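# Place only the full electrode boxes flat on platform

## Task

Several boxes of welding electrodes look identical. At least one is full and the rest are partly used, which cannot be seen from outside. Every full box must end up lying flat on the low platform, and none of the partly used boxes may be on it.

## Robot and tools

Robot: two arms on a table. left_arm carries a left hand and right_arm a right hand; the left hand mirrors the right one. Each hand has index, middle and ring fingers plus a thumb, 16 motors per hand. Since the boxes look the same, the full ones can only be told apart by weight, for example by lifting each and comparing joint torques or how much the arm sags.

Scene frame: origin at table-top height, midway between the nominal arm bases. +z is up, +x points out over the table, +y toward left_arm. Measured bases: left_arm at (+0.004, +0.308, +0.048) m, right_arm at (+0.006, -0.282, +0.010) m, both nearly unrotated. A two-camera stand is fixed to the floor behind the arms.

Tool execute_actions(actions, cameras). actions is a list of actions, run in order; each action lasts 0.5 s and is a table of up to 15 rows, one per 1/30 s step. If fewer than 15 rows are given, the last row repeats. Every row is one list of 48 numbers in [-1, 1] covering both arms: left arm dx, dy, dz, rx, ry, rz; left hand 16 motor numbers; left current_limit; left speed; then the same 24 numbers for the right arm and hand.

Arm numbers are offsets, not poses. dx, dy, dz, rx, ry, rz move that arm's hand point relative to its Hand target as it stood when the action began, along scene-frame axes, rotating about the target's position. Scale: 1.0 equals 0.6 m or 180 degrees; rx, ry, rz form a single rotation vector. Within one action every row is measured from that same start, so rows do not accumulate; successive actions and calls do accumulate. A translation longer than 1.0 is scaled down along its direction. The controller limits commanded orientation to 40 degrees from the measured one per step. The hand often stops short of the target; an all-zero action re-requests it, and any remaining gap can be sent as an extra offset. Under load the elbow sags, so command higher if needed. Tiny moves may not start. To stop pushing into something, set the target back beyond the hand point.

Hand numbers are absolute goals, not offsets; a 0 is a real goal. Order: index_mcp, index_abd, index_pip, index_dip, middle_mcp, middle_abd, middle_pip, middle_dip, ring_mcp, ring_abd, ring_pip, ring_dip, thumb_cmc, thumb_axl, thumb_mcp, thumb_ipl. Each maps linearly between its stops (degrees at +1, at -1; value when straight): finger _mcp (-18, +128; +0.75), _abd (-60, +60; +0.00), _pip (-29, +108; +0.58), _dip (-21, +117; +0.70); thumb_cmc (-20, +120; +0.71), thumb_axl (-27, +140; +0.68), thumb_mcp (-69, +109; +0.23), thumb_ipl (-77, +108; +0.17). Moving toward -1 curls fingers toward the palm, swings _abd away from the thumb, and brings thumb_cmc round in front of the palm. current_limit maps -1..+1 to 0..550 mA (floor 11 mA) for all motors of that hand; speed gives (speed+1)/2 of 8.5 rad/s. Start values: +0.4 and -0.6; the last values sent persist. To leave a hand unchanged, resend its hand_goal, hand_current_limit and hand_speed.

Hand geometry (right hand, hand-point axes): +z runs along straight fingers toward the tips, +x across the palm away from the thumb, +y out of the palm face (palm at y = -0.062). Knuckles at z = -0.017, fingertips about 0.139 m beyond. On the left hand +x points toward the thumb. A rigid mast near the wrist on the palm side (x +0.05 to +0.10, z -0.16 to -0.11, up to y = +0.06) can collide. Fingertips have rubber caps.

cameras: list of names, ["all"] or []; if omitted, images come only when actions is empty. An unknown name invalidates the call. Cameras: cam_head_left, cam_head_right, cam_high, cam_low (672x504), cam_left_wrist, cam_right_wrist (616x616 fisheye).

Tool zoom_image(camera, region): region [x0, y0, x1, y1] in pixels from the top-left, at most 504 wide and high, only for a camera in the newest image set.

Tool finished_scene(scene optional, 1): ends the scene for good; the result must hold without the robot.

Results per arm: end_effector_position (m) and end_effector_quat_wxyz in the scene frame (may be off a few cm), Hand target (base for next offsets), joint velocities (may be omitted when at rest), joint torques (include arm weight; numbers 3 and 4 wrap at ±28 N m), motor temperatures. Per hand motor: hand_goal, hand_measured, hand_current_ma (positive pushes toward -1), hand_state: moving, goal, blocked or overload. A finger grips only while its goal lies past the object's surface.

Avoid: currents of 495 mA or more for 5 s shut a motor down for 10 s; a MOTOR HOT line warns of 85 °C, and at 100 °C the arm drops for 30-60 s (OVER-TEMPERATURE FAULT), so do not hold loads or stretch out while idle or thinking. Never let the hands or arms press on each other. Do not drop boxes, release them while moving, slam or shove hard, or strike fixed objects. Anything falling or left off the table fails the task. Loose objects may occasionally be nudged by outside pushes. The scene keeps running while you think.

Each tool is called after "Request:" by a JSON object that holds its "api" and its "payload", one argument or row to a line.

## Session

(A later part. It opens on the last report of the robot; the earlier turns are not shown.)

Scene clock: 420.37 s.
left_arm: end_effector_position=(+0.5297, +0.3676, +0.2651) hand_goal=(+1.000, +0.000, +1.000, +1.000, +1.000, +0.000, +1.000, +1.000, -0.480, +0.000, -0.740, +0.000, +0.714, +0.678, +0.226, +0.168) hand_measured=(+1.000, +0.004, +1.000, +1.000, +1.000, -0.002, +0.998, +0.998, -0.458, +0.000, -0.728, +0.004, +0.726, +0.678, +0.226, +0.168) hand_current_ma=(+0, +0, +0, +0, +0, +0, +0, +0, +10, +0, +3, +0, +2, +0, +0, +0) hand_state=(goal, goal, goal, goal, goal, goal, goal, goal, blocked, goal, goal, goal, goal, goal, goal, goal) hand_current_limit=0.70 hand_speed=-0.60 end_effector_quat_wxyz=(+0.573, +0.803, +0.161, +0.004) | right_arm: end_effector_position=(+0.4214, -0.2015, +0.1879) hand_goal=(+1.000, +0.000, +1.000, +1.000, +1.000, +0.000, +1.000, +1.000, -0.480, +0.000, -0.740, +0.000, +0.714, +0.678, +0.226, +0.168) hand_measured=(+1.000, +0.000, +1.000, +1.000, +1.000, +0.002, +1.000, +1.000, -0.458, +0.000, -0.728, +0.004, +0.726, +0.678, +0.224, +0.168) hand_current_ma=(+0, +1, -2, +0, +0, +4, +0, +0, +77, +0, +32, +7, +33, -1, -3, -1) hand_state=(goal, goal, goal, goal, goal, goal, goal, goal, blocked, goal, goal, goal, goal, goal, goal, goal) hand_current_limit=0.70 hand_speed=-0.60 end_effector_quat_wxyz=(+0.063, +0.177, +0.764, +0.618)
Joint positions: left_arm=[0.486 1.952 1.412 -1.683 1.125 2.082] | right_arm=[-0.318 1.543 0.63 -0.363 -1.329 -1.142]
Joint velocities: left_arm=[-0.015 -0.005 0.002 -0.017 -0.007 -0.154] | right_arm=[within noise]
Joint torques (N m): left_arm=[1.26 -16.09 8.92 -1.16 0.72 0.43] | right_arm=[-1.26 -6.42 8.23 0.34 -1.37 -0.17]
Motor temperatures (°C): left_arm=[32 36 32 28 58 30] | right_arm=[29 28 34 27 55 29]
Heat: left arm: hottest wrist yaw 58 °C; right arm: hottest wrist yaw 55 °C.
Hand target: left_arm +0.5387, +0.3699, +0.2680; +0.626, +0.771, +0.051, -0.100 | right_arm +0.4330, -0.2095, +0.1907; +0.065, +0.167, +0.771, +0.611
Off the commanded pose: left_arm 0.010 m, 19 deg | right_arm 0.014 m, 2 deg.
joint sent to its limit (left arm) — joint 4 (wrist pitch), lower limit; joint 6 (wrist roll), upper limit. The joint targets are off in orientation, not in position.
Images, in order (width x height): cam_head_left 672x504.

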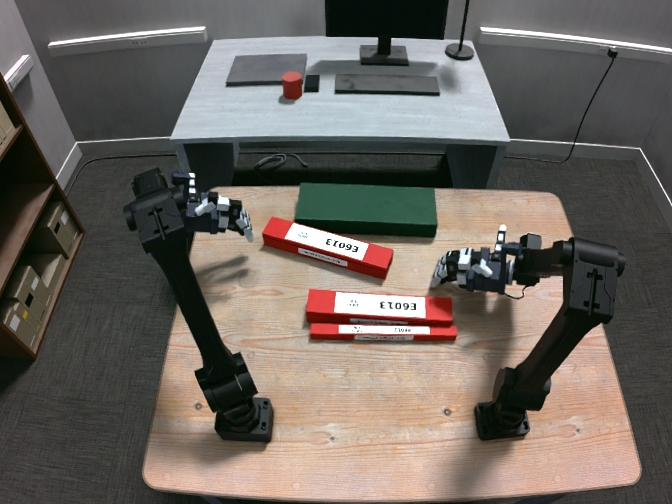

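Request:
{"api": "execute_actions", "payload": {
  "actions": [
    [[0.075,0.01,-0.11,0,0,0,1,0,1,1,1,0,1,1,-0.48,0,-0.74,0,0.714,0.678,0.226,0.168,0.7,-0.6,0,0,0,0,0,0,1,0,1,1,1,0,1,1,-0.48,0,-0.74,0,0.714,0.678,0.226,0.168,0.7,-0.6]],
    [[-0.02,-0.07,0,0,0,0,1,0,1,1,1,0,1,1,-0.48,0,-0.74,0,0.714,0.678,0.226,0.168,0.7,-0.6,0,0,0,0,0,0,1,0,1,1,1,0,1,1,-0.48,0,-0.74,0,0.714,0.678,0.226,0.168,0.7,-0.6]],
    [[-0.035,-0.065,0,0,0,0,1,0,1,1,1,0,1,1,-0.48,0,-0.74,0,0.714,0.678,0.226,0.168,0.7,-0.6,0,0,0,0,0,0,1,0,1,1,1,0,1,1,-0.48,0,-0.74,0,0.714,0.678,0.226,0.168,0.7,-0.6]],
    [[-0.035,-0.065,0,0,0,0,1,0,1,1,1,0,1,1,-0.48,0,-0.74,0,0.714,0.678,0.226,0.168,0.7,-0.6,0,0,0,0,0,0,1,0,1,1,1,0,1,1,-0.48,0,-0.74,0,0.714,0.678,0.226,0.168,0.7,-0.6]],
    [[-0.02,-0.02,0,0,0,0,1,0,1,1,1,0,1,1,-0.48,0,-0.74,0,0.714,0.678,0.226,0.168,0.7,-0.6,0,0,0,0,0,0,1,0,1,1,1,0,1,1,-0.48,0,-0.74,0,0.714,0.678,0.226,0.168,0.7,-0.6]]
  ],
  "cameras": ["cam_head_left","cam_high"]
}}

Request:
{"api": "zoom_image", "payload": {
  "camera": "cam_head_left",
  "region": [220, 180, 460, 300]
}}

Scene clock: 425.03 s.
left_arm: end_effector_position=(+0.5220, +0.2609, +0.1878) hand_goal=(+1.000, +0.000, +1.000, +1.000, +1.000, +0.000, +1.000, +1.000, -0.480, +0.000, -0.740, +0.000, +0.714, +0.678, +0.226, +0.168) hand_measured=(+1.000, +0.030, +1.000, +1.000, +1.000, -0.002, +0.998, +0.998, -0.458, +0.000, -0.728, +0.004, +0.726, +0.678, +0.224, +0.168) hand_current_ma=(+0, +12, +0, +0, +0, +0, +0, +0, +10, +0, +3, +0, +3, +0, +0, +0) hand_state=(goal, blocked, goal, goal, goal, goal, goal, goal, blocked, goal, goal, goal, goal, goal, goal, goal) hand_current_limit=0.70 hand_speed=-0.60 end_effector_quat_wxyz=(+0.597, +0.790, +0.116, -0.078) | right_arm: end_effector_position=(+0.4215, -0.2016, +0.1886) hand_goal=(+1.000, +0.000, +1.000, +1.000, +1.000, +0.000, +1.000, +1.000, -0.480, +0.000, -0.740, +0.000, +0.714, +0.678, +0.226, +0.168) hand_measured=(+1.000, +0.000, +1.000, +1.000, +1.000, +0.002, +1.000, +1.000, -0.458, +0.000, -0.728, +0.004, +0.726, +0.678, +0.224, +0.168) hand_current_ma=(+0, +1, -2, +0, +0, +4, +0, +0, +77, +0, +32, +7, +33, -1, -3, -1) hand_state=(goal, goal, goal, goal, goal, goal, goal, goal, blocked, goal, goal, goal, goal, goal, goal, goal) hand_current_limit=0.70 hand_speed=-0.60 end_effector_quat_wxyz=(+0.056, +0.169, +0.769, +0.614)
Joint positions: left_arm=[0.288 2.072 1.317 -1.574 1.183 2.092] | right_arm=[-0.322 1.559 0.67 -0.508 -1.324 -1.267]
Joint torques (N m): left_arm=[-1.2 -19.78 4.1 -1.03 1.14 0.33] | right_arm=[-1.26 -6.59 8.2 0.16 -1.37 -0.17]
Motor temperatures (°C): left_arm=[32 36 32 28 56 30] | right_arm=[29 28 33 27 55 29]
Heat: left arm: hottest wrist yaw 56 °C; right arm: hottest wrist yaw 55 °C.
Hand target: left_arm +0.5177, +0.2439, +0.2020; +0.626, +0.771, +0.051, -0.101 | right_arm +0.4330, -0.2095, +0.1908; +0.065, +0.167, +0.771, +0.611
Off the commanded pose: left_arm 0.022 m, 9 deg | right_arm 0.014 m, 1 deg.
joint sent to its limit (left arm) — joint 6 (wrist roll), upper limit. The joint targets are off in orientation, not in position.
Images, in order (width x height): cam_head_left 672x504, cam_high 672x504.

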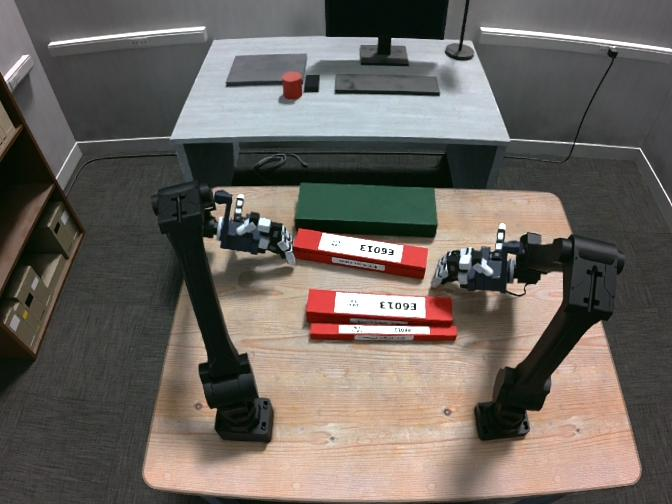

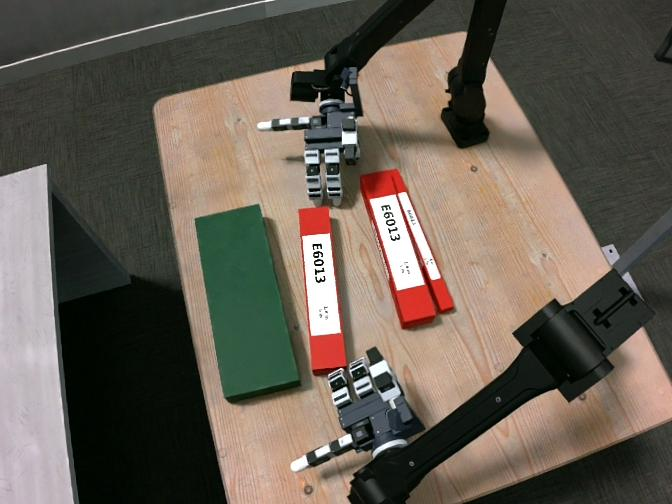

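Scaled by 2.100.

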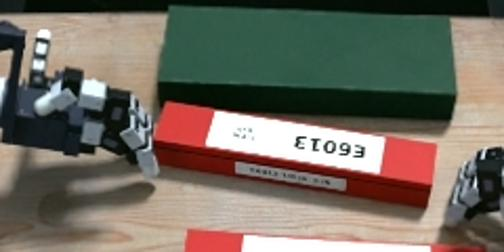

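Request:
{"api": "execute_actions", "payload": {
  "actions": [
    [[0.06,0.04,0.005,0,0,0,1,0,1,1,1,0,1,1,-0.48,0,-0.74,0,0.714,0.678,0.226,0.168,0.7,-0.6,0.033,0,0.003,0,0,0,1,0,1,1,1,0,1,1,-0.48,0,-0.74,0,0.714,0.678,0.226,0.168,0.7,-0.6]],
    [[0.035,0,0,0,0,0,1,0,1,1,1,0,1,1,-0.48,0,-0.74,0,0.714,0.678,0.226,0.168,0.7,-0.6,0,0.04,0,0,0,0,1,0,1,1,1,0,1,1,-0.48,0,-0.74,0,0.714,0.678,0.226,0.168,0.7,-0.6]],
    [[0,0,0,0,0,0,1,0,1,1,1,0,1,1,-0.48,0,-0.74,0,0.714,0.678,0.226,0.168,0.7,-0.6,0,0,0,0,0,0,1,0,1,1,1,0,1,1,-0.48,0,-0.74,0,0.714,0.678,0.226,0.168,0.7,-0.6]],
    [[0,0,0,0,0,0,1,0,1,1,1,0,1,1,-0.48,0,-0.74,0,0.714,0.678,0.226,0.168,0.7,-0.6,0,0,0,0,0,0,1,0,1,1,1,0,1,1,-0.48,0,-0.74,0,0.714,0.678,0.226,0.168,0.7,-0.6]],
    [[0,0,0,0,0,0,1,0,1,1,1,0,1,1,-0.48,0,-0.74,0,0.714,0.678,0.226,0.168,0.7,-0.6,0,0,0,0,0,0,1,0,1,1,1,0,1,1,-0.48,0,-0.74,0,0.714,0.678,0.226,0.168,0.7,-0.6]],
    [[0,0,0,0,0,0,1,0,1,1,1,0,1,1,-0.48,0,-0.74,0,0.714,0.678,0.226,0.168,0.7,-0.6,0,0,0,0,0,0,1,0,1,1,1,0,1,1,-0.48,0,-0.74,0,0.714,0.678,0.226,0.168,0.7,-0.6]],
    [[0,0,0,0,0,0,1,0,1,1,1,0,1,1,-0.48,0,-0.74,0,0.714,0.678,0.226,0.168,0.7,-0.6,0,0,0,0,0,0,1,0,1,1,1,0,1,1,-0.48,0,-0.74,0,0.714,0.678,0.226,0.168,0.7,-0.6]],
    [[0,0,0,0,0,0,1,0,1,1,1,0,1,1,-0.48,0,-0.74,0,0.714,0.678,0.226,0.168,0.7,-0.6,0,0,0,0,0,0,1,0,1,1,1,0,1,1,-0.48,0,-0.74,0,0.714,0.678,0.226,0.168,0.7,-0.6]]
  ],
  "cameras": ["cam_head_left","cam_high"]
}}

Request:
{"api": "zoom_image", "payload": {
  "camera": "cam_high",
  "region": [180, 150, 420, 420]
}}

Scene clock: 430.67 s.
left_arm: end_effector_position=(+0.5653, +0.2702, +0.2068) hand_goal=(+1.000, +0.000, +1.000, +1.000, +1.000, +0.000, +1.000, +1.000, -0.480, +0.000, -0.740, +0.000, +0.714, +0.678, +0.226, +0.168) hand_measured=(+1.000, +0.004, +1.000, +1.000, +1.000, -0.002, +1.000, +0.998, -0.458, +0.000, -0.728, +0.004, +0.726, +0.678, +0.224, +0.168) hand_current_ma=(+0, +0, +0, +0, +0, +0, +0, +0, +10, +0, +3, +0, +3, +0, +0, +0) hand_state=(goal, goal, goal, goal, goal, goal, goal, goal, blocked, goal, goal, goal, goal, goal, goal, goal) hand_current_limit=0.70 hand_speed=-0.60 end_effector_quat_wxyz=(+0.596, +0.792, +0.108, -0.073) | right_arm: end_effector_position=(+0.4544, -0.1904, +0.1894) hand_goal=(+1.000, +0.000, +1.000, +1.000, +1.000, +0.000, +1.000, +1.000, -0.480, +0.000, -0.740, +0.000, +0.714, +0.678, +0.226, +0.168) hand_measured=(+1.000, -0.002, +1.000, +1.000, +1.000, +0.002, +1.000, +1.000, -0.458, +0.000, -0.728, +0.004, +0.726, +0.678, +0.224, +0.168) hand_current_ma=(+0, -2, -2, +0, +0, +4, +0, +0, +77, +0, +32, +7, +33, -1, -3, -1) hand_state=(goal, goal, goal, goal, goal, goal, goal, goal, blocked, goal, goal, goal, goal, goal, goal, goal) hand_current_limit=0.70 hand_speed=-0.60 end_effector_quat_wxyz=(+0.064, +0.172, +0.770, +0.611)
Joint positions: left_arm=[0.282 2.128 1.489 -1.671 1.183 2.092] | right_arm=[-0.268 1.589 0.693 -0.249 -1.299 -1.016]
Joint torques (N m): left_arm=[0.85 -17.26 8.27 -1.37 0.84 0.33] | right_arm=[0.62 -9.29 5.38 1.68 -1.32 0.14]
Heat: left arm: hottest wrist yaw 54 °C; right arm: hottest wrist yaw 54 °C.
Hand target: left_arm +0.5746, +0.2680, +0.2050; +0.626, +0.771, +0.051, -0.101 | right_arm +0.4528, -0.1856, +0.1925; +0.065, +0.168, +0.771, +0.611
Off the commanded pose: left_arm 0.010 m, 8 deg | right_arm 0.006 m, 1 deg.
joint sent to its limit (left arm) — joint 6 (wrist roll), upper limit. The joint targets are off in orientation, not in position.
Images, in order (width x height): cam_head_left 672x504, cam_high 672x504.

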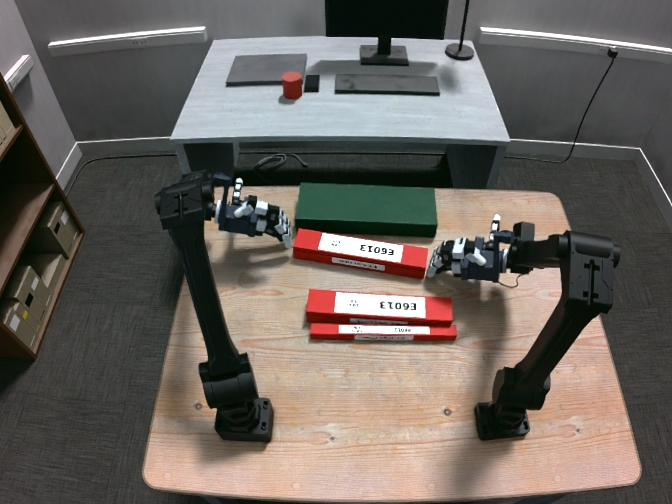

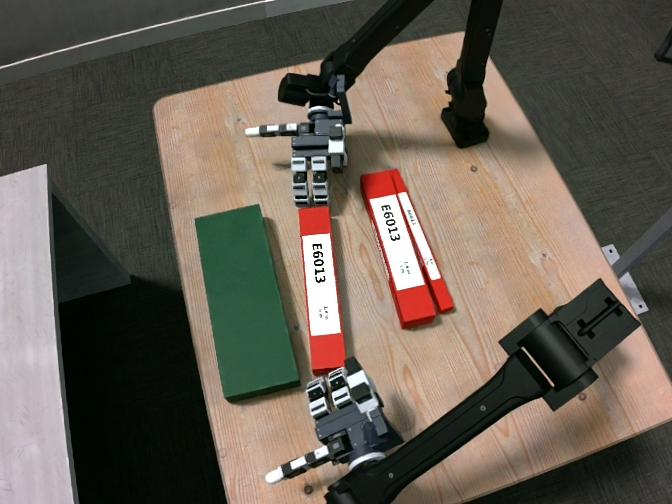

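Scaled by 1.867.

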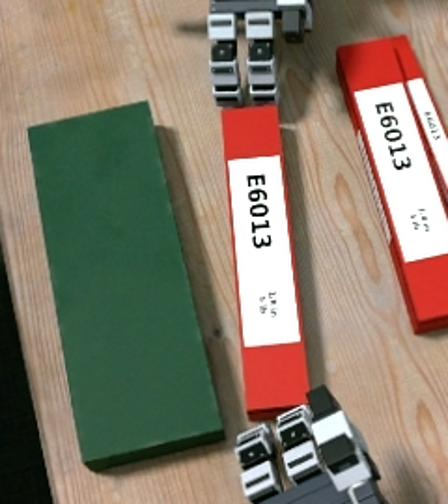

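Request:
{"api": "execute_actions", "payload": {
  "actions": [
    [[0.02,-0.033,-0.01,0,0,0,1,0,1,1,1,0,1,1,-0.48,0,-0.74,0,0.714,0.678,0.226,0.168,0.7,-0.6,-0.01,0.033,0,0,0,0,1,0,1,1,1,0,1,1,-0.48,0,-0.74,0,0.714,0.678,0.226,0.168,0.7,-0.6]],
    [[-0.015,-0.058,0,0,0,0,1,0,1,1,1,0,1,1,-0.48,0,-0.74,0,0.714,0.678,0.226,0.168,0.7,-0.6,0,0.058,0,0,0,0,1,0,1,1,1,0,1,1,-0.48,0,-0.74,0,0.714,0.678,0.226,0.168,0.7,-0.6]],
    [[-0.015,-0.058,0,0,0,0,1,0,1,1,1,0,1,1,-0.48,0,-0.74,0,0.714,0.678,0.226,0.168,0.7,-0.6,0,0.058,0,0,0,0,1,0,1,1,1,0,1,1,-0.48,0,-0.74,0,0.714,0.678,0.226,0.168,0.7,-0.6]],
    [[-0.015,-0.058,0,0,0,0,1,0,1,1,1,0,1,1,-0.48,0,-0.74,0,0.714,0.678,0.226,0.168,0.7,-0.6,0,0.058,0,0,0,0,1,0,1,1,1,0,1,1,-0.48,0,-0.74,0,0.714,0.678,0.226,0.168,0.7,-0.6]],
    [[-0.015,-0.05,0.02,0,0,0,1,0,1,1,1,0,1,1,-0.48,0,-0.74,0,0.714,0.678,0.226,0.168,0.7,-0.6,0.003,0.033,0,0,0,0,1,0,1,1,1,0,1,1,-0.48,0,-0.74,0,0.714,0.678,0.226,0.168,0.7,-0.6]],
    [[-0.005,-0.02,0.037,0,0,0,1,0,1,1,1,0,1,1,-0.48,0,-0.74,0,0.714,0.678,0.226,0.168,0.7,-0.6,0.003,0.01,0,0,0,0,1,0,1,1,1,0,1,1,-0.48,0,-0.74,0,0.714,0.678,0.226,0.168,0.7,-0.6]],
    [[0,0,0.04,0,0,0,1,0,1,1,1,0,1,1,-0.48,0,-0.74,0,0.714,0.678,0.226,0.168,0.7,-0.6,0,0,0,0,0,0,1,0,1,1,1,0,1,1,-0.48,0,-0.74,0,0.714,0.678,0.226,0.168,0.7,-0.6]]
  ],
  "cameras": ["cam_head_left"]
}}

Scene clock: 435.67 s.
left_arm: end_effector_position=(+0.5633, +0.2532, +0.2160) hand_goal=(+1.000, +0.000, +1.000, +1.000, +1.000, +0.000, +1.000, +1.000, -0.480, +0.000, -0.740, +0.000, +0.714, +0.678, +0.226, +0.168) hand_measured=(+1.000, +0.026, +1.000, +1.000, +1.006, +0.214, +1.004, +1.002, -0.458, +0.000, -0.728, +0.004, +0.726, +0.678, +0.224, +0.168) hand_current_ma=(+0, +9, +0, +0, +1, +467, +0, +0, +10, +0, +3, +0, +3, +0, +0, +0) hand_state=(goal, blocked, goal, goal, goal, blocked, goal, goal, blocked, goal, goal, goal, goal, goal, goal, goal) hand_current_limit=0.70 hand_speed=-0.60 end_effector_quat_wxyz=(+0.590, +0.802, +0.091, -0.011) | right_arm: end_effector_position=(+0.4729, -0.1458, +0.1899) hand_goal=(+1.000, +0.000, +1.000, +1.000, +1.000, +0.000, +1.000, +1.000, -0.480, +0.000, -0.740, +0.000, +0.714, +0.678, +0.226, +0.168) hand_measured=(+1.000, +0.080, +1.000, +1.000, +1.004, +0.286, +1.002, +1.000, -0.458, +0.000, -0.728, +0.004, +0.726, +0.678, +0.224, +0.168) hand_current_ma=(+0, +267, +0, +0, +9, +467, +5, +1, +77, +0, +32, +7, +33, -1, -3, -1) hand_state=(goal, blocked, goal, goal, goal, blocked, goal, goal, blocked, goal, goal, goal, goal, goal, goal, goal) hand_current_limit=0.70 hand_speed=-0.60 end_effector_quat_wxyz=(+0.168, +0.250, +0.772, +0.559)
Joint positions: left_arm=[0.252 2.037 1.391 -1.389 1.226 1.927] | right_arm=[-0.079 1.506 0.515 0.444 -0.911 -0.426]
Joint torques (N m): left_arm=[-20.25 -22.65 2.86 -3.32 5.26 -0.36] | right_arm=[14.68 -4.89 7.69 3.08 -5.71 0.74]
Motor temperatures (°C): left_arm=[32 36 32 28 56 30] | right_arm=[29 28 33 27 58 29]
Heat: left arm: hottest wrist yaw 56 °C; right arm: hottest wrist yaw 58 °C.
Hand target: left_arm +0.5477, +0.1017, +0.2571; +0.626, +0.771, +0.051, -0.101 | right_arm +0.4504, -0.0355, +0.1927; +0.065, +0.167, +0.771, +0.611
Off the commanded pose: left_arm 0.158 m, 12 deg | right_arm 0.113 m, 16 deg.
Images, in order (width x height): cam_head_left 672x504.

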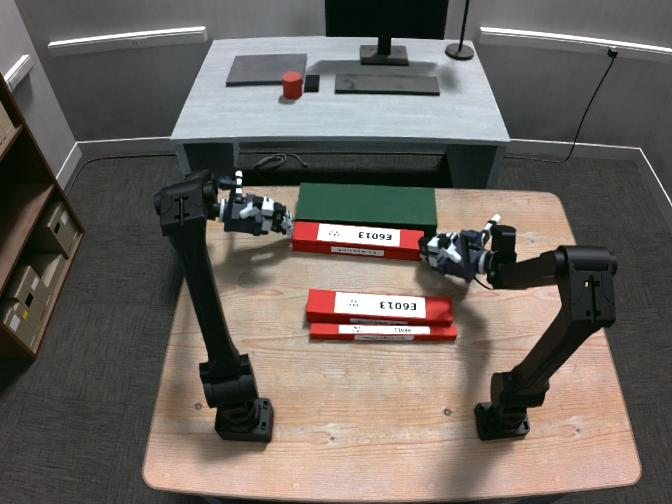

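Request:
{"api": "execute_actions", "payload": {
  "actions": [
    [[0.0,0.08,-0.06,0,0,0,1,0,1,1,1,0,1,1,-0.48,0,-0.74,0,0.714,0.678,0.226,0.168,0.7,-0.6,-0.02,-0.06,0,0,0,0,1,0,1,1,1,0,1,1,-0.48,0,-0.74,0,0.714,0.678,0.226,0.168,0.7,-0.6]],
    [[0.0,0.09,-0.02,0,0,0,1,0,1,1,1,0,1,1,-0.48,0,-0.74,0,0.714,0.678,0.226,0.168,0.7,-0.6,-0.06,-0.03,0,0,0,0,1,0,1,1,1,0,1,1,-0.48,0,-0.74,0,0.714,0.678,0.226,0.168,0.7,-0.6]],
    [[0.0,0.03,0,0,0,0,1,0,1,1,1,0,1,1,-0.48,0,-0.74,0,0.714,0.678,0.226,0.168,0.7,-0.6,-0.06,0,0,0,0,0,1,0,1,1,1,0,1,1,-0.48,0,-0.74,0,0.714,0.678,0.226,0.168,0.7,-0.6]]
  ],
  "cameras": ["cam_head_left","cam_high"]
}}

Request:
{"api": "zoom_image", "payload": {
  "camera": "cam_high",
  "region": [180, 150, 420, 420]
}}

Scene clock: 438.23 s.
left_arm: end_effector_position=(+0.5527, +0.2658, +0.2133) hand_goal=(+1.000, +0.000, +1.000, +1.000, +1.000, +0.000, +1.000, +1.000, -0.480, +0.000, -0.740, +0.000, +0.714, +0.678, +0.226, +0.168) hand_measured=(+1.000, +0.024, +1.000, +1.000, +1.002, +0.216, +1.002, +1.002, -0.458, +0.000, -0.728, +0.004, +0.726, +0.678, +0.224, +0.168) hand_current_ma=(+0, +8, +0, +0, +0, +467, +0, +0, +10, +0, +3, +0, +2, +0, +0, +0) hand_state=(goal, blocked, goal, goal, goal, blocked, goal, goal, blocked, goal, goal, goal, goal, goal, goal, goal) hand_current_limit=0.70 hand_speed=-0.60 end_effector_quat_wxyz=(+0.598, +0.797, +0.083, -0.026) | right_arm: end_effector_position=(+0.3887, -0.1319, +0.1874) hand_goal=(+1.000, +0.000, +1.000, +1.000, +1.000, +0.000, +1.000, +1.000, -0.480, +0.000, -0.740, +0.000, +0.714, +0.678, +0.226, +0.168) hand_measured=(+1.002, +0.242, +1.002, +1.000, +1.000, +0.004, +1.000, +1.000, -0.458, +0.000, -0.728, +0.004, +0.726, +0.678, +0.224, +0.168) hand_current_ma=(+3, +468, +2, +0, +0, +6, +0, +0, +76, +0, +32, +7, +33, -1, -6, -1) hand_state=(goal, blocked, goal, goal, goal, goal, goal, goal, blocked, goal, goal, goal, goal, goal, goal, goal) hand_current_limit=0.70 hand_speed=-0.60 end_effector_quat_wxyz=(+0.120, +0.211, +0.771, +0.588)
Joint positions: left_arm=[0.279 2.076 1.419 -1.551 1.211 2.093] | right_arm=[-0.081 1.376 0.342 0.441 -1.049 -0.463]
Joint torques (N m): left_arm=[-5.42 -17.14 4.79 -3.62 1.77 0.32] | right_arm=[7.06 -5.89 5.24 1.78 -3.68 0.29]
Motor temperatures (°C): left_arm=[32 36 31 28 58 30] | right_arm=[29 28 33 27 62 29]
Heat: left arm: hottest wrist yaw 58 °C; right arm: hottest wrist yaw 62 °C.
Hand target: left_arm +0.5476, +0.2216, +0.2091; +0.626, +0.771, +0.051, -0.101 | right_arm +0.3664, -0.0896, +0.1925; +0.065, +0.167, +0.771, +0.611
Off the commanded pose: left_arm 0.045 m, 10 deg | right_arm 0.048 m, 8 deg.
joint sent to its limit (left arm) — joint 6 (wrist roll), upper limit. The joint targets are off in orientation, not in position.
Images, in order (width x height): cam_head_left 672x504, cam_high 672x504.

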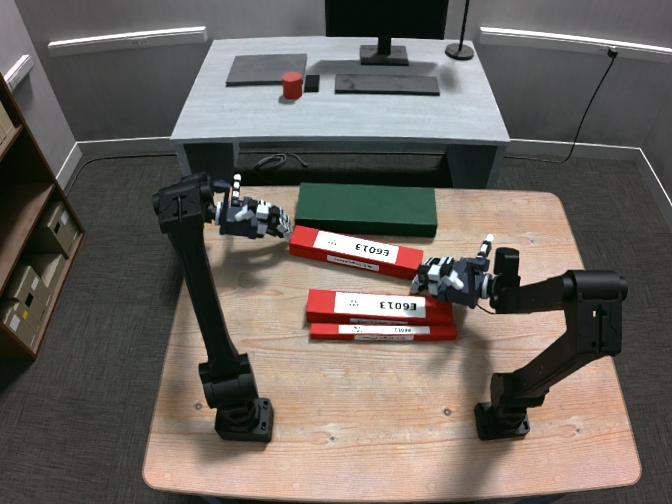

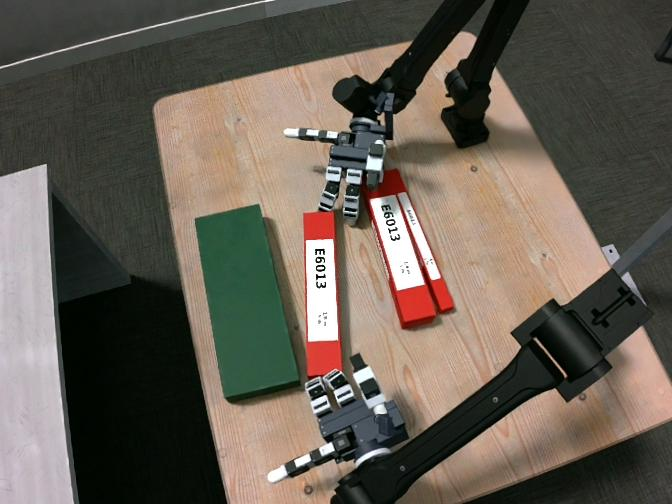

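Scaled by 1.867.

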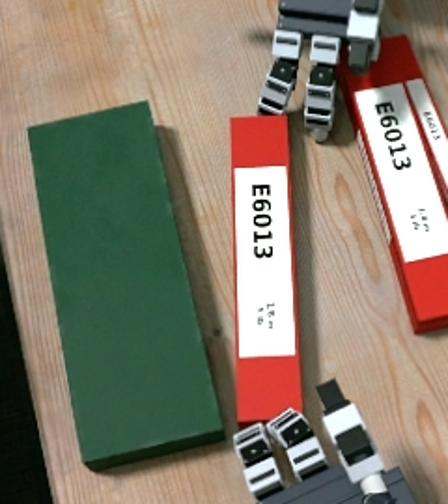

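Request:
{"api": "execute_actions", "payload": {
  "actions": [
    [[0.01,0.07,-0.01,0,0,0,1,0,1,1,1,0,1,1,-0.48,0,-0.74,0,0.714,0.678,0.226,0.168,0.7,-0.6,0,-0.16,0,0,0,0,1,0,1,1,1,0,1,1,-0.48,0,-0.74,0,0.714,0.678,0.226,0.168,0.7,-0.6]],
    [[0.015,0,-0.01,0,0,0,1,0,1,1,1,0,1,1,-0.48,0,-0.74,0,0.714,0.678,0.226,0.168,0.7,-0.6,0.14,-0.02,0,0,0,0.05,1,0,1,1,1,0,1,1,-0.48,0,-0.74,0,0.714,0.678,0.226,0.168,0.7,-0.6]],
    [[0,-0.04,0,0,0,0,1,0,1,1,1,0,1,1,-0.48,0,-0.74,0,0.714,0.678,0.226,0.168,0.7,-0.6,0,0.045,0,0,0,0,1,0,1,1,1,0,1,1,-0.48,0,-0.74,0,0.714,0.678,0.226,0.168,0.7,-0.6]]
  ],
  "cameras": ["cam_head_left","cam_high"]
}}

Request:
{"api": "zoom_image", "payload": {
  "camera": "cam_high",
  "region": [180, 150, 420, 420]
}}

Scene clock: 442.93 s.
left_arm: end_effector_position=(+0.5561, +0.2665, +0.2038) hand_goal=(+1.000, +0.000, +1.000, +1.000, +1.000, +0.000, +1.000, +1.000, -0.480, +0.000, -0.740, +0.000, +0.714, +0.678, +0.226, +0.168) hand_measured=(+1.000, +0.004, +1.000, +1.000, +1.002, +0.022, +1.000, +1.000, -0.458, +0.000, -0.728, +0.004, +0.726, +0.678, +0.224, +0.168) hand_current_ma=(+0, +0, +0, +0, +0, +6, +0, +0, +10, +0, +3, +0, +2, +0, +0, +0) hand_state=(goal, goal, goal, goal, goal, blocked, goal, goal, blocked, goal, goal, goal, goal, goal, goal, goal) hand_current_limit=0.70 hand_speed=-0.60 end_effector_quat_wxyz=(+0.599, +0.791, +0.105, -0.064) | right_arm: end_effector_position=(+0.4434, -0.1795, +0.1912) hand_goal=(+1.000, +0.000, +1.000, +1.000, +1.000, +0.000, +1.000, +1.000, -0.480, +0.000, -0.740, +0.000, +0.714, +0.678, +0.226, +0.168) hand_measured=(+1.000, +0.002, +1.000, +1.000, +1.000, +0.008, +1.000, +1.000, -0.458, +0.000, -0.728, +0.004, +0.726, +0.678, +0.224, +0.168) hand_current_ma=(+0, +3, -1, +0, +1, +19, +1, +1, +76, +0, +32, +7, +33, -1, -6, -1) hand_state=(goal, goal, goal, goal, goal, goal, goal, goal, blocked, goal, goal, goal, goal, goal, goal, goal) hand_current_limit=0.70 hand_speed=-0.60 end_effector_quat_wxyz=(+0.038, +0.136, +0.772, +0.620)
Joint positions: left_arm=[0.279 2.111 1.444 -1.629 1.197 2.093] | right_arm=[-0.255 1.625 0.758 -0.539 -1.336 -1.288]
Joint torques (N m): left_arm=[-2.96 -16.5 6.86 -1.01 1.5 0.32] | right_arm=[1.67 -7.36 8.09 0.1 -1.77 -0.16]
Motor temperatures (°C): left_arm=[32 36 31 28 56 30] | right_arm=[29 28 33 27 61 29]
Heat: left arm: hottest wrist yaw 56 °C; right arm: hottest wrist yaw 61 °C.
Hand target: left_arm +0.5626, +0.2397, +0.1971; +0.626, +0.771, +0.051, -0.101 | right_arm +0.4504, -0.1705, +0.1926; +0.017, +0.106, +0.781, +0.615
Off the commanded pose: left_arm 0.028 m, 8 deg | right_arm 0.011 m, 4 deg.
joint sent to its limit (left arm) — joint 6 (wrist roll), upper limit. The joint targets are off in orientation, not in position.
Images, in order (width x height): cam_head_left 672x504, cam_high 672x504.

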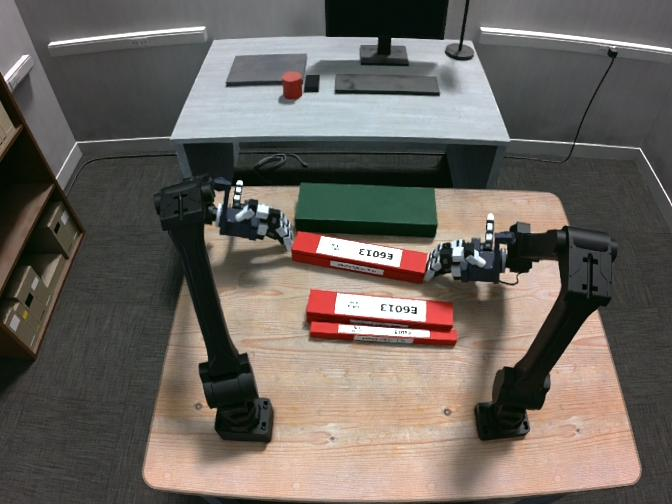

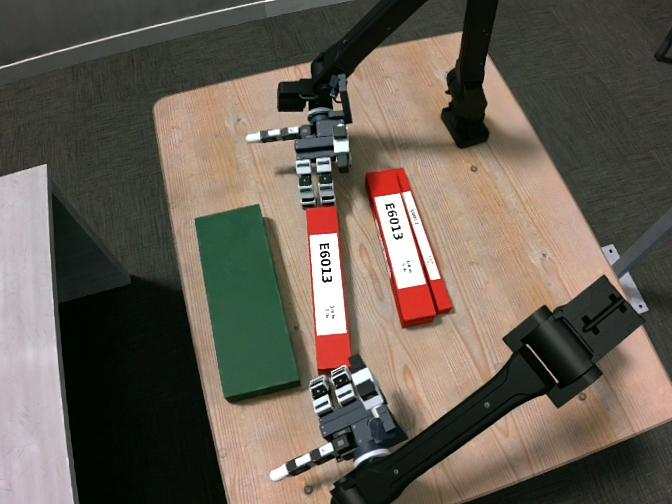

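Scaled by 1.867.

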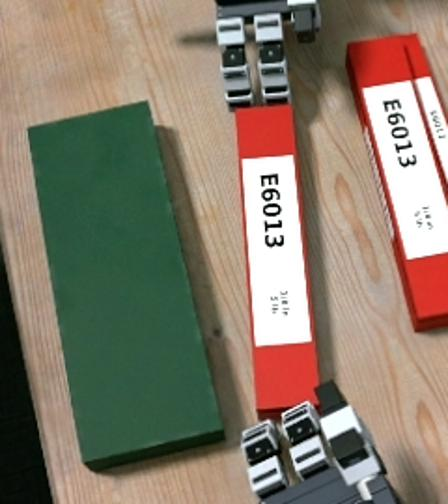

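Request:
{"api": "execute_actions", "payload": {
  "actions": [
    [[-0.02,-0.03,0,0,0,0,1,0,1,1,1,0,1,1,-0.48,0,-0.74,0,0.714,0.678,0.226,0.168,0.7,-0.6,-0.005,0.045,0,0,0,0,1,0,1,1,1,0,1,1,-0.48,0,-0.74,0,0.714,0.678,0.226,0.168,0.7,-0.6]],
    [[-0.05,-0.01,0,0,0,0,1,0,1,1,1,0,1,1,-0.48,0,-0.74,0,0.714,0.678,0.226,0.168,0.7,-0.6,0,0.005,0,0,0,0,1,0,1,1,1,0,1,1,-0.48,0,-0.74,0,0.714,0.678,0.226,0.168,0.7,-0.6]],
    [[-0.05,0,0,0,0,0,1,0,1,1,1,0,1,1,-0.48,0,-0.74,0,0.714,0.678,0.226,0.168,0.7,-0.6,0,0,0,0,0,0,1,0,1,1,1,0,1,1,-0.48,0,-0.74,0,0.714,0.678,0.226,0.168,0.7,-0.6]]
  ],
  "cameras": ["cam_head_left","cam_high"]
}}

Request:
{"api": "zoom_image", "payload": {
  "camera": "cam_high",
  "region": [180, 150, 420, 420]
}}

Scene clock: 445.27 s.
left_arm: end_effector_position=(+0.5102, +0.2641, +0.2077) hand_goal=(+1.000, +0.000, +1.000, +1.000, +1.000, +0.000, +1.000, +1.000, -0.480, +0.000, -0.740, +0.000, +0.714, +0.678, +0.226, +0.168) hand_measured=(+1.000, +0.004, +1.000, +1.000, +1.002, +0.158, +1.002, +1.000, -0.458, +0.000, -0.728, +0.004, +0.726, +0.678, +0.224, +0.168) hand_current_ma=(+0, +0, +0, +0, +0, +291, +0, +0, +10, +0, +3, +0, +2, +0, +0, +0) hand_state=(goal, goal, goal, goal, goal, blocked, goal, goal, blocked, goal, goal, goal, goal, goal, goal, goal) hand_current_limit=0.70 hand_speed=-0.60 end_effector_quat_wxyz=(+0.601, +0.793, +0.096, -0.024) | right_arm: end_effector_position=(+0.4500, -0.1728, +0.1905) hand_goal=(+1.000, +0.000, +1.000, +1.000, +1.000, +0.000, +1.000, +1.000, -0.480, +0.000, -0.740, +0.000, +0.714, +0.678, +0.226, +0.168) hand_measured=(+1.000, -0.002, +1.000, +1.000, +1.002, +0.010, +1.002, +1.000, -0.458, +0.000, -0.728, +0.004, +0.726, +0.678, +0.224, +0.168) hand_current_ma=(+0, -5, +0, +0, +4, +22, +3, +1, +76, +0, +32, +7, +33, -1, -6, -1) hand_state=(goal, goal, goal, goal, goal, goal, goal, goal, blocked, goal, goal, goal, goal, goal, goal, goal) hand_current_limit=0.70 hand_speed=-0.60 end_effector_quat_wxyz=(+0.040, +0.135, +0.784, +0.605)
Joint positions: left_arm=[0.301 1.997 1.254 -1.479 1.216 2.093] | right_arm=[-0.238 1.617 0.769 -0.514 -1.296 -1.251]
Joint torques (N m): left_arm=[-5.83 -16.67 1.37 -2.06 1.06 0.31] | right_arm=[5.42 -7.88 6.79 1.1 -2.5 0.12]
Motor temperatures (°C): left_arm=[32 36 31 28 55 30] | right_arm=[29 28 33 27 60 29]
Heat: left arm: hottest wrist yaw 55 °C; right arm: hottest wrist yaw 60 °C.
Hand target: left_arm +0.4907, +0.2156, +0.1971; +0.626, +0.771, +0.051, -0.100 | right_arm +0.4474, -0.1405, +0.1925; +0.017, +0.107, +0.782, +0.614
Off the commanded pose: left_arm 0.053 m, 11 deg | right_arm 0.032 m, 4 deg.
joint sent to its limit (left arm) — joint 6 (wrist roll), upper limit. The joint targets are off in orientation, not in position.
Images, in order (width x height): cam_head_left 672x504, cam_high 672x504.

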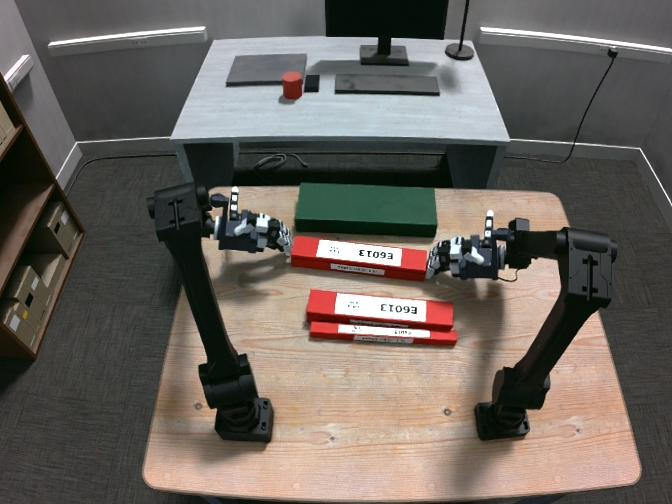

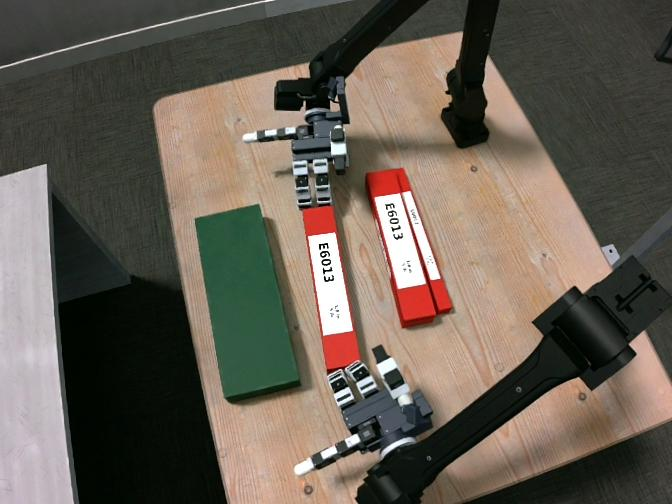

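Scaled by 1.867.

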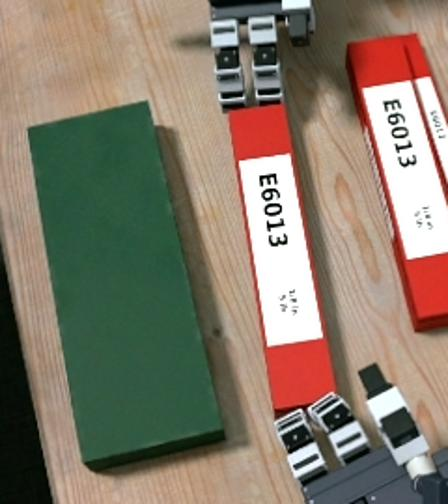

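Request:
{"api": "execute_actions", "payload": {
  "actions": [],
  "cameras": ["cam_high","cam_head_left"]
}}

Scene clock: 446.90 s.
left_arm: end_effector_position=(+0.5101, +0.2641, +0.2076) hand_goal=(+1.000, +0.000, +1.000, +1.000, +1.000, +0.000, +1.000, +1.000, -0.480, +0.000, -0.740, +0.000, +0.714, +0.678, +0.226, +0.168) hand_measured=(+1.000, +0.004, +1.000, +1.000, +1.002, +0.158, +1.002, +1.000, -0.458, +0.000, -0.728, +0.004, +0.726, +0.678, +0.224, +0.168) hand_current_ma=(+0, +0, +0, +0, +0, +291, +0, +0, +10, +0, +3, +0, +2, +0, +0, +0) hand_state=(goal, goal, goal, goal, goal, blocked, goal, goal, blocked, goal, goal, goal, goal, goal, goal, goal) hand_current_limit=0.70 hand_speed=-0.60 end_effector_quat_wxyz=(+0.601, +0.793, +0.096, -0.024) | right_arm: end_effector_position=(+0.4500, -0.1728, +0.1905) hand_goal=(+1.000, +0.000, +1.000, +1.000, +1.000, +0.000, +1.000, +1.000, -0.480, +0.000, -0.740, +0.000, +0.714, +0.678, +0.226, +0.168) hand_measured=(+1.000, -0.002, +1.000, +1.000, +1.002, +0.010, +1.002, +1.000, -0.458, +0.000, -0.728, +0.004, +0.726, +0.678, +0.224, +0.168) hand_current_ma=(+0, -5, +0, +0, +4, +22, +3, +1, +76, +0, +32, +7, +33, -1, -6, -1) hand_state=(goal, goal, goal, goal, goal, goal, goal, goal, blocked, goal, goal, goal, goal, goal, goal, goal) hand_current_limit=0.70 hand_speed=-0.60 end_effector_quat_wxyz=(+0.040, +0.135, +0.784, +0.605)
Joint positions: left_arm=[0.301 1.997 1.254 -1.479 1.216 2.093] | right_arm=[-0.238 1.617 0.769 -0.514 -1.296 -1.251]
Joint velocities: within noise
Joint torques (N m): left_arm=[-5.95 -16.56 1.37 -2.03 1.07 0.32] | right_arm=[5.3 -7.94 6.79 1.11 -2.5 0.12]
Motor temperatures (°C): left_arm=[32 36 31 28 54 30] | right_arm=[29 28 33 27 59 29]
Heat: left arm: hottest wrist yaw 54 °C; right arm: hottest wrist yaw 59 °C.
Hand target: left_arm +0.4906, +0.2156, +0.1971; +0.626, +0.771, +0.051, -0.101 | right_arm +0.4474, -0.1405, +0.1925; +0.017, +0.107, +0.782, +0.614
Off the commanded pose: left_arm 0.053 m, 11 deg | right_arm 0.032 m, 4 deg.
Images, in order (width x height): cam_head_left 672x504, cam_high 672x504.

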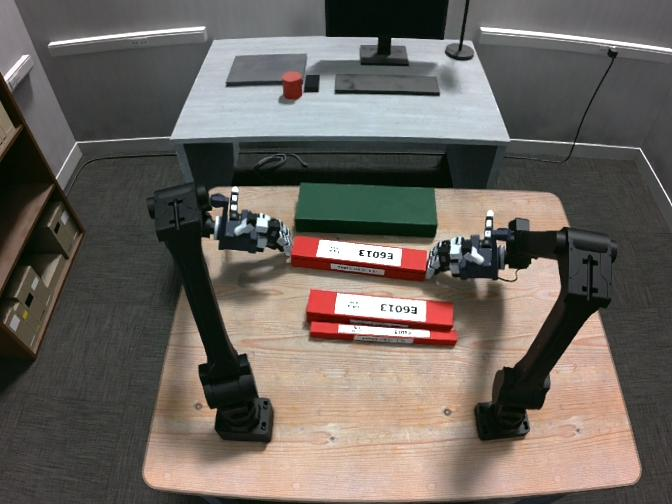

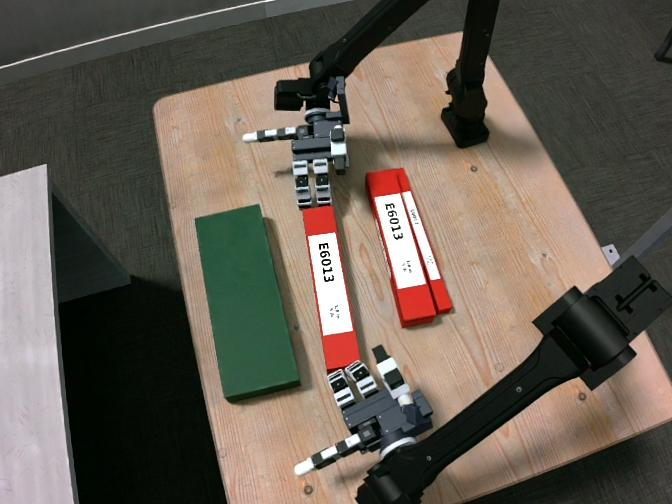

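Request:
{"api": "execute_actions", "payload": {
  "actions": [
    [[0,0.06,0,0,0,0,1,0,1,1,1,0,1,1,-0.48,0,-0.74,0,0.714,0.678,0.226,0.168,0.7,-0.6,0,-0.055,0,0,0,0,1,0,1,1,1,0,1,1,-0.48,0,-0.74,0,0.714,0.678,0.226,0.168,0.7,-0.6]],
    [[0.02,0,0,0,0,0,1,0,1,1,1,0,1,1,-0.48,0,-0.74,0,0.714,0.678,0.226,0.168,0.7,-0.6,-0.018,0,0,0,0,0,1,0,1,1,1,0,1,1,-0.48,0,-0.74,0,0.714,0.678,0.226,0.168,0.7,-0.6]]
  ],
  "cameras": ["cam_high"]
}}

Request:
{"api": "zoom_image", "payload": {
  "camera": "cam_high",
  "region": [180, 150, 420, 420]
}}

Scene clock: 449.30 s.
left_arm: end_effector_position=(+0.5009, +0.2651, +0.2018) hand_goal=(+1.000, +0.000, +1.000, +1.000, +1.000, +0.000, +1.000, +1.000, -0.480, +0.000, -0.740, +0.000, +0.714, +0.678, +0.226, +0.168) hand_measured=(+1.000, +0.004, +1.000, +1.000, +1.000, +0.124, +1.000, +1.000, -0.458, +0.000, -0.728, +0.004, +0.726, +0.678, +0.224, +0.168) hand_current_ma=(+0, +0, +0, +0, +0, +185, +0, +0, +10, +0, +3, +0, +2, +0, +0, +0) hand_state=(goal, goal, goal, goal, goal, blocked, goal, goal, blocked, goal, goal, goal, goal, goal, goal, goal) hand_current_limit=0.70 hand_speed=-0.60 end_effector_quat_wxyz=(+0.593, +0.797, +0.106, -0.046) | right_arm: end_effector_position=(+0.4330, -0.1757, +0.1926) hand_goal=(+1.000, +0.000, +1.000, +1.000, +1.000, +0.000, +1.000, +1.000, -0.480, +0.000, -0.740, +0.000, +0.714, +0.678, +0.226, +0.168) hand_measured=(+1.000, -0.002, +1.000, +1.000, +1.000, +0.044, +1.000, +1.000, -0.458, +0.000, -0.728, +0.004, +0.726, +0.678, +0.224, +0.168) hand_current_ma=(+0, -5, +0, +0, +2, +131, +1, +1, +76, +0, +32, +7, +33, -1, -6, -1) hand_state=(goal, goal, goal, goal, goal, blocked, goal, goal, blocked, goal, goal, goal, goal, goal, goal, goal) hand_current_limit=0.70 hand_speed=-0.60 end_effector_quat_wxyz=(+0.029, +0.104, +0.785, +0.609)
Joint positions: left_arm=[0.31 1.993 1.237 -1.507 1.181 2.093] | right_arm=[-0.259 1.65 0.818 -0.813 -1.312 -1.565]
Joint torques (N m): left_arm=[-0.97 -14.97 5.9 -2.3 0.86 0.32] | right_arm=[0.44 -7.94 6.8 -0.73 -2.09 -0.02]
Motor temperatures (°C): left_arm=[32 36 31 28 54 30] | right_arm=[29 28 33 27 59 29]
Heat: left arm: hottest wrist yaw 54 °C; right arm: hottest wrist yaw 59 °C.
Hand target: left_arm +0.5027, +0.2517, +0.1971; +0.626, +0.771, +0.051, -0.100 | right_arm +0.4366, -0.1735, +0.1926; +0.017, +0.106, +0.781, +0.615
Off the commanded pose: left_arm 0.014 m, 10 deg | right_arm 0.004 m, 2 deg.
joint sent to its limit (left arm) — joint 6 (wrist roll), upper limit. The joint targets are off in orientation, not in position.
Images, in order (width x height): cam_high 672x504.

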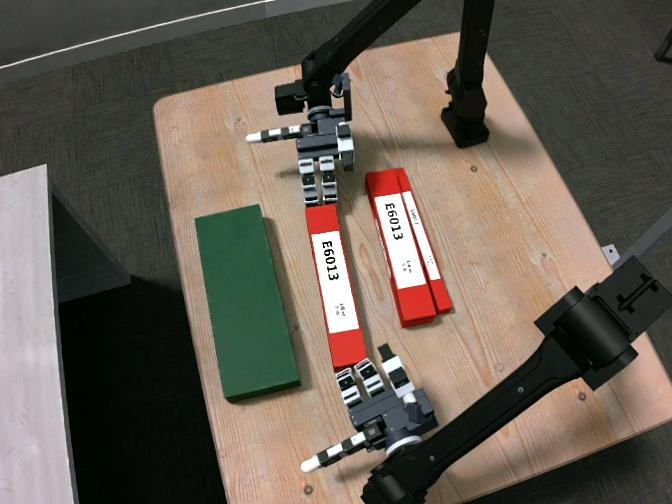

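Scaled by 1.867.

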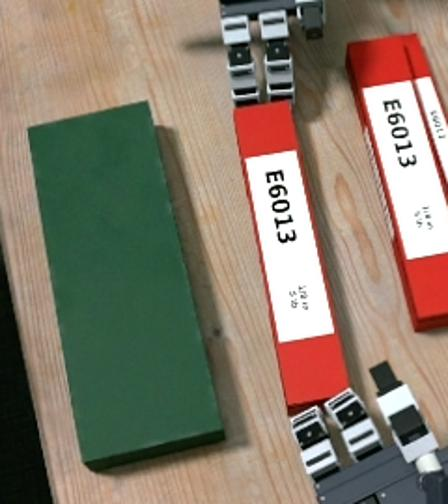

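Request:
{"api": "execute_actions", "payload": {
  "actions": [
    [[0,0,0,0,0,0,1,0,1,1,1,0,1,1,-0.48,0,-0.74,0,0.714,0.678,0.226,0.168,0.7,-0.6,0,0,0,0,0,0,1,0,1,1,1,0,1,1,-0.48,0,-0.74,0,0.714,0.678,0.226,0.168,0.7,-0.6]],
    [[0,0,0,0,0,0,1,0,1,1,1,0,1,1,-0.48,0,-0.74,0,0.714,0.678,0.226,0.168,0.7,-0.6,0,0,0,0,0,0,1,0,1,1,1,0,1,1,-0.48,0,-0.74,0,0.714,0.678,0.226,0.168,0.7,-0.6]],
    [[0,0,0,0,0,0,1,0,1,1,1,0,1,1,-0.48,0,-0.74,0,0.714,0.678,0.226,0.168,0.7,-0.6,0,0,0,0,0,0,1,0,1,1,1,0,1,1,-0.48,0,-0.74,0,0.714,0.678,0.226,0.168,0.7,-0.6]],
    [[0,0,0,0,0,0,1,0,1,1,1,0,1,1,-0.48,0,-0.74,0,0.714,0.678,0.226,0.168,0.7,-0.6,0,0,0,0,0,0,1,0,1,1,1,0,1,1,-0.48,0,-0.74,0,0.714,0.678,0.226,0.168,0.7,-0.6]],
    [[0,0,0,0,0,0,1,0,1,1,1,0,1,1,-0.48,0,-0.74,0,0.714,0.678,0.226,0.168,0.7,-0.6,0,0,0,0,0,0,1,0,1,1,1,0,1,1,-0.48,0,-0.74,0,0.714,0.678,0.226,0.168,0.7,-0.6]],
    [[0,0,0,0,0,0,1,0,1,1,1,0,1,1,-0.48,0,-0.74,0,0.714,0.678,0.226,0.168,0.7,-0.6,0,0,0,0,0,0,1,0,1,1,1,0,1,1,-0.48,0,-0.74,0,0.714,0.678,0.226,0.168,0.7,-0.6]],
    [[0,0,0,0,0,0,1,0,1,1,1,0,1,1,-0.48,0,-0.74,0,0.714,0.678,0.226,0.168,0.7,-0.6,0,0,0,0,0,0,1,0,1,1,1,0,1,1,-0.48,0,-0.74,0,0.714,0.678,0.226,0.168,0.7,-0.6]],
    [[0,0,0,0,0,0,1,0,1,1,1,0,1,1,-0.48,0,-0.74,0,0.714,0.678,0.226,0.168,0.7,-0.6,0,0,0,0,0,0,1,0,1,1,1,0,1,1,-0.48,0,-0.74,0,0.714,0.678,0.226,0.168,0.7,-0.6]]
  ],
  "cameras": []
}}

Scene clock: 454.53 s.
left_arm: end_effector_position=(+0.5009, +0.2651, +0.2018) hand_goal=(+1.000, +0.000, +1.000, +1.000, +1.000, +0.000, +1.000, +1.000, -0.480, +0.000, -0.740, +0.000, +0.714, +0.678, +0.226, +0.168) hand_measured=(+1.000, +0.004, +1.000, +1.000, +1.000, +0.124, +1.000, +1.000, -0.458, +0.000, -0.728, +0.004, +0.726, +0.678, +0.224, +0.168) hand_current_ma=(+0, +0, +0, +0, +0, +185, +0, +0, +10, +0, +3, +0, +2, +0, +0, +0) hand_state=(goal, goal, goal, goal, goal, blocked, goal, goal, blocked, goal, goal, goal, goal, goal, goal, goal) hand_current_limit=0.70 hand_speed=-0.60 end_effector_quat_wxyz=(+0.593, +0.797, +0.106, -0.046) | right_arm: end_effector_position=(+0.4323, -0.1755, +0.1926) hand_goal=(+1.000, +0.000, +1.000, +1.000, +1.000, +0.000, +1.000, +1.000, -0.480, +0.000, -0.740, +0.000, +0.714, +0.678, +0.226, +0.168) hand_measured=(+1.000, -0.002, +1.000, +1.000, +1.000, +0.044, +1.000, +1.000, -0.458, +0.000, -0.728, +0.004, +0.726, +0.678, +0.224, +0.168) hand_current_ma=(+0, -5, +0, +0, +2, +131, +1, +1, +76, +0, +32, +7, +33, -1, -6, -1) hand_state=(goal, goal, goal, goal, goal, blocked, goal, goal, blocked, goal, goal, goal, goal, goal, goal, goal) hand_current_limit=0.70 hand_speed=-0.60 end_effector_quat_wxyz=(+0.030, +0.102, +0.786, +0.609)
Joint positions: left_arm=[0.31 1.993 1.237 -1.507 1.181 2.093] | right_arm=[-0.259 1.65 0.818 -0.816 -1.311 -1.571]
Joint torques (N m): left_arm=[-0.91 -14.97 5.89 -2.33 0.86 0.32] | right_arm=[0.38 -7.94 6.89 -0.8 -2.09 0.01]
Motor temperatures (°C): left_arm=[32 36 31 28 52 30] | right_arm=[28 28 33 27 57 29]
Heat: left arm: hottest wrist yaw 52 °C; right arm: hottest wrist yaw 57 °C.
Hand target: left_arm +0.5027, +0.2518, +0.1971; +0.626, +0.771, +0.051, -0.100 | right_arm +0.4366, -0.1735, +0.1925; +0.017, +0.106, +0.782, +0.614
Off the commanded pose: left_arm 0.014 m, 10 deg | right_arm 0.005 m, 2 deg.
joint sent to its limit (left arm) — joint 6 (wrist roll), upper limit. The joint targets are off in orientation, not in position.
No camera images: "cameras" was empty.

Request:
{"api": "execute_actions", "payload": {
  "actions": [
    [[0.02,0.025,0,0,0,0,1,0,1,1,1,0,1,1,-0.48,0,-0.74,0,0.714,0.678,0.226,0.168,0.7,-0.6,0,-0.01,0,0,0,0,1,0,1,1,1,0,1,1,-0.48,0,-0.74,0,0.714,0.678,0.226,0.168,0.7,-0.6]],
    [[-0.0075,-0.06,0,0,0,0,1,0,1,1,1,0,1,1,-0.48,0,-0.74,0,0.714,0.678,0.226,0.168,0.7,-0.6,-0.012,0.055,0,0,0,0,1,0,1,1,1,0,1,1,-0.48,0,-0.74,0,0.714,0.678,0.226,0.168,0.7,-0.6]],
    [[-0.015,-0.05,0,0,0,0,1,0,1,1,1,0,1,1,-0.48,0,-0.74,0,0.714,0.678,0.226,0.168,0.7,-0.6,-0.012,0.05,0,0,0,0,1,0,1,1,1,0,1,1,-0.48,0,-0.74,0,0.714,0.678,0.226,0.168,0.7,-0.6]],
    [[-0.015,-0.05,0,0,0,0,1,0,1,1,1,0,1,1,-0.48,0,-0.74,0,0.714,0.678,0.226,0.168,0.7,-0.6,-0.012,0.05,0,0,0,0,1,0,1,1,1,0,1,1,-0.48,0,-0.74,0,0.714,0.678,0.226,0.168,0.7,-0.6]]
  ],
  "cameras": ["cam_high"]
}}

Request:
{"api": "zoom_image", "payload": {
  "camera": "cam_high",
  "region": [180, 150, 420, 420]
}}

Scene clock: 458.33 s.
left_arm: end_effector_position=(+0.5093, +0.2652, +0.2050) hand_goal=(+1.000, +0.000, +1.000, +1.000, +1.000, +0.000, +1.000, +1.000, -0.480, +0.000, -0.740, +0.000, +0.714, +0.678, +0.226, +0.168) hand_measured=(+1.000, +0.004, +1.000, +1.000, +1.004, +0.094, +1.002, +1.002, -0.458, +0.000, -0.728, +0.004, +0.726, +0.678, +0.224, +0.168) hand_current_ma=(+0, +0, +0, +0, +0, +109, +0, +0, +10, +0, +3, +0, +2, +0, +0, +0) hand_state=(goal, goal, goal, goal, goal, blocked, goal, goal, blocked, goal, goal, goal, goal, goal, goal, goal) hand_current_limit=0.70 hand_speed=-0.60 end_effector_quat_wxyz=(+0.604, +0.790, +0.099, -0.021) | right_arm: end_effector_position=(+0.4380, -0.1573, +0.1901) hand_goal=(+1.000, +0.000, +1.000, +1.000, +1.000, +0.000, +1.000, +1.000, -0.480, +0.000, -0.740, +0.000, +0.714, +0.678, +0.226, +0.168) hand_measured=(+1.000, -0.004, +1.000, +1.000, +1.002, +0.106, +1.002, +1.000, -0.458, +0.000, -0.728, +0.004, +0.726, +0.678, +0.224, +0.168) hand_current_ma=(+0, -7, +0, +0, +6, +371, +3, +0, +76, +0, +32, +7, +33, -1, -6, -1) hand_state=(goal, goal, goal, goal, goal, blocked, goal, goal, blocked, goal, goal, goal, goal, goal, goal, goal) hand_current_limit=0.70 hand_speed=-0.60 end_effector_quat_wxyz=(+0.069, +0.160, +0.792, +0.585)
Joint positions: left_arm=[0.303 2.001 1.245 -1.468 1.226 2.093] | right_arm=[-0.193 1.512 0.632 -0.174 -1.211 -0.943]
Joint torques (N m): left_arm=[-13.51 -16.15 1.31 -1.78 2.6 0.32] | right_arm=[11.16 -7 5.26 1.92 -3.93 0.21]
Motor temperatures (°C): left_arm=[32 36 31 28 52 30] | right_arm=[28 28 33 27 57 29]
Heat: left arm: hottest wrist yaw 52 °C; right arm: hottest wrist yaw 57 °C.
Hand target: left_arm +0.4921, +0.1707, +0.1972; +0.626, +0.771, +0.051, -0.101 | right_arm +0.4150, -0.0865, +0.1926; +0.017, +0.106, +0.781, +0.615
Off the commanded pose: left_arm 0.096 m, 11 deg | right_arm 0.075 m, 9 deg.
joint sent to its limit (left arm) — joint 6 (wrist roll), upper limit. The joint targets are off in position, not in orientation.
Images, in order (width x height): cam_high 672x504.

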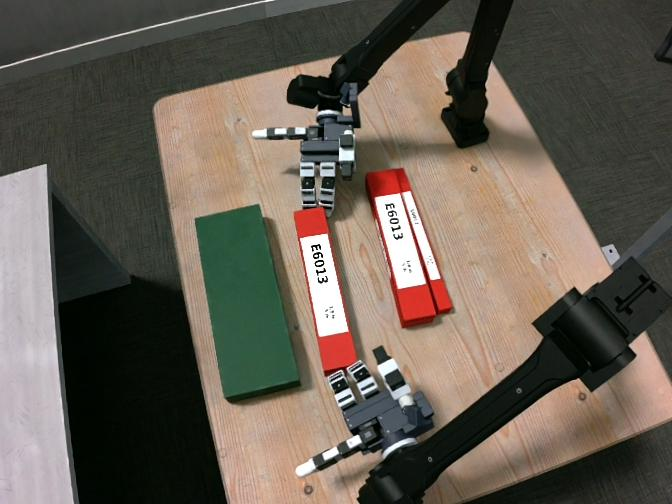

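Scaled by 1.867.

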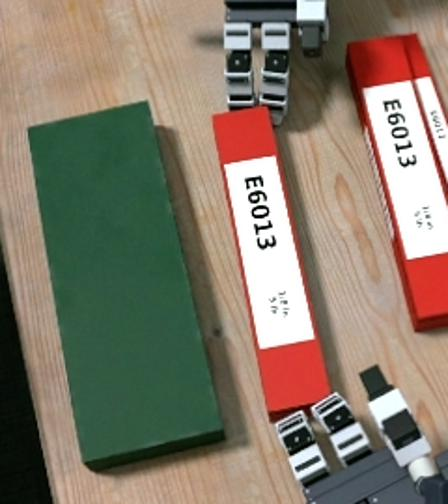

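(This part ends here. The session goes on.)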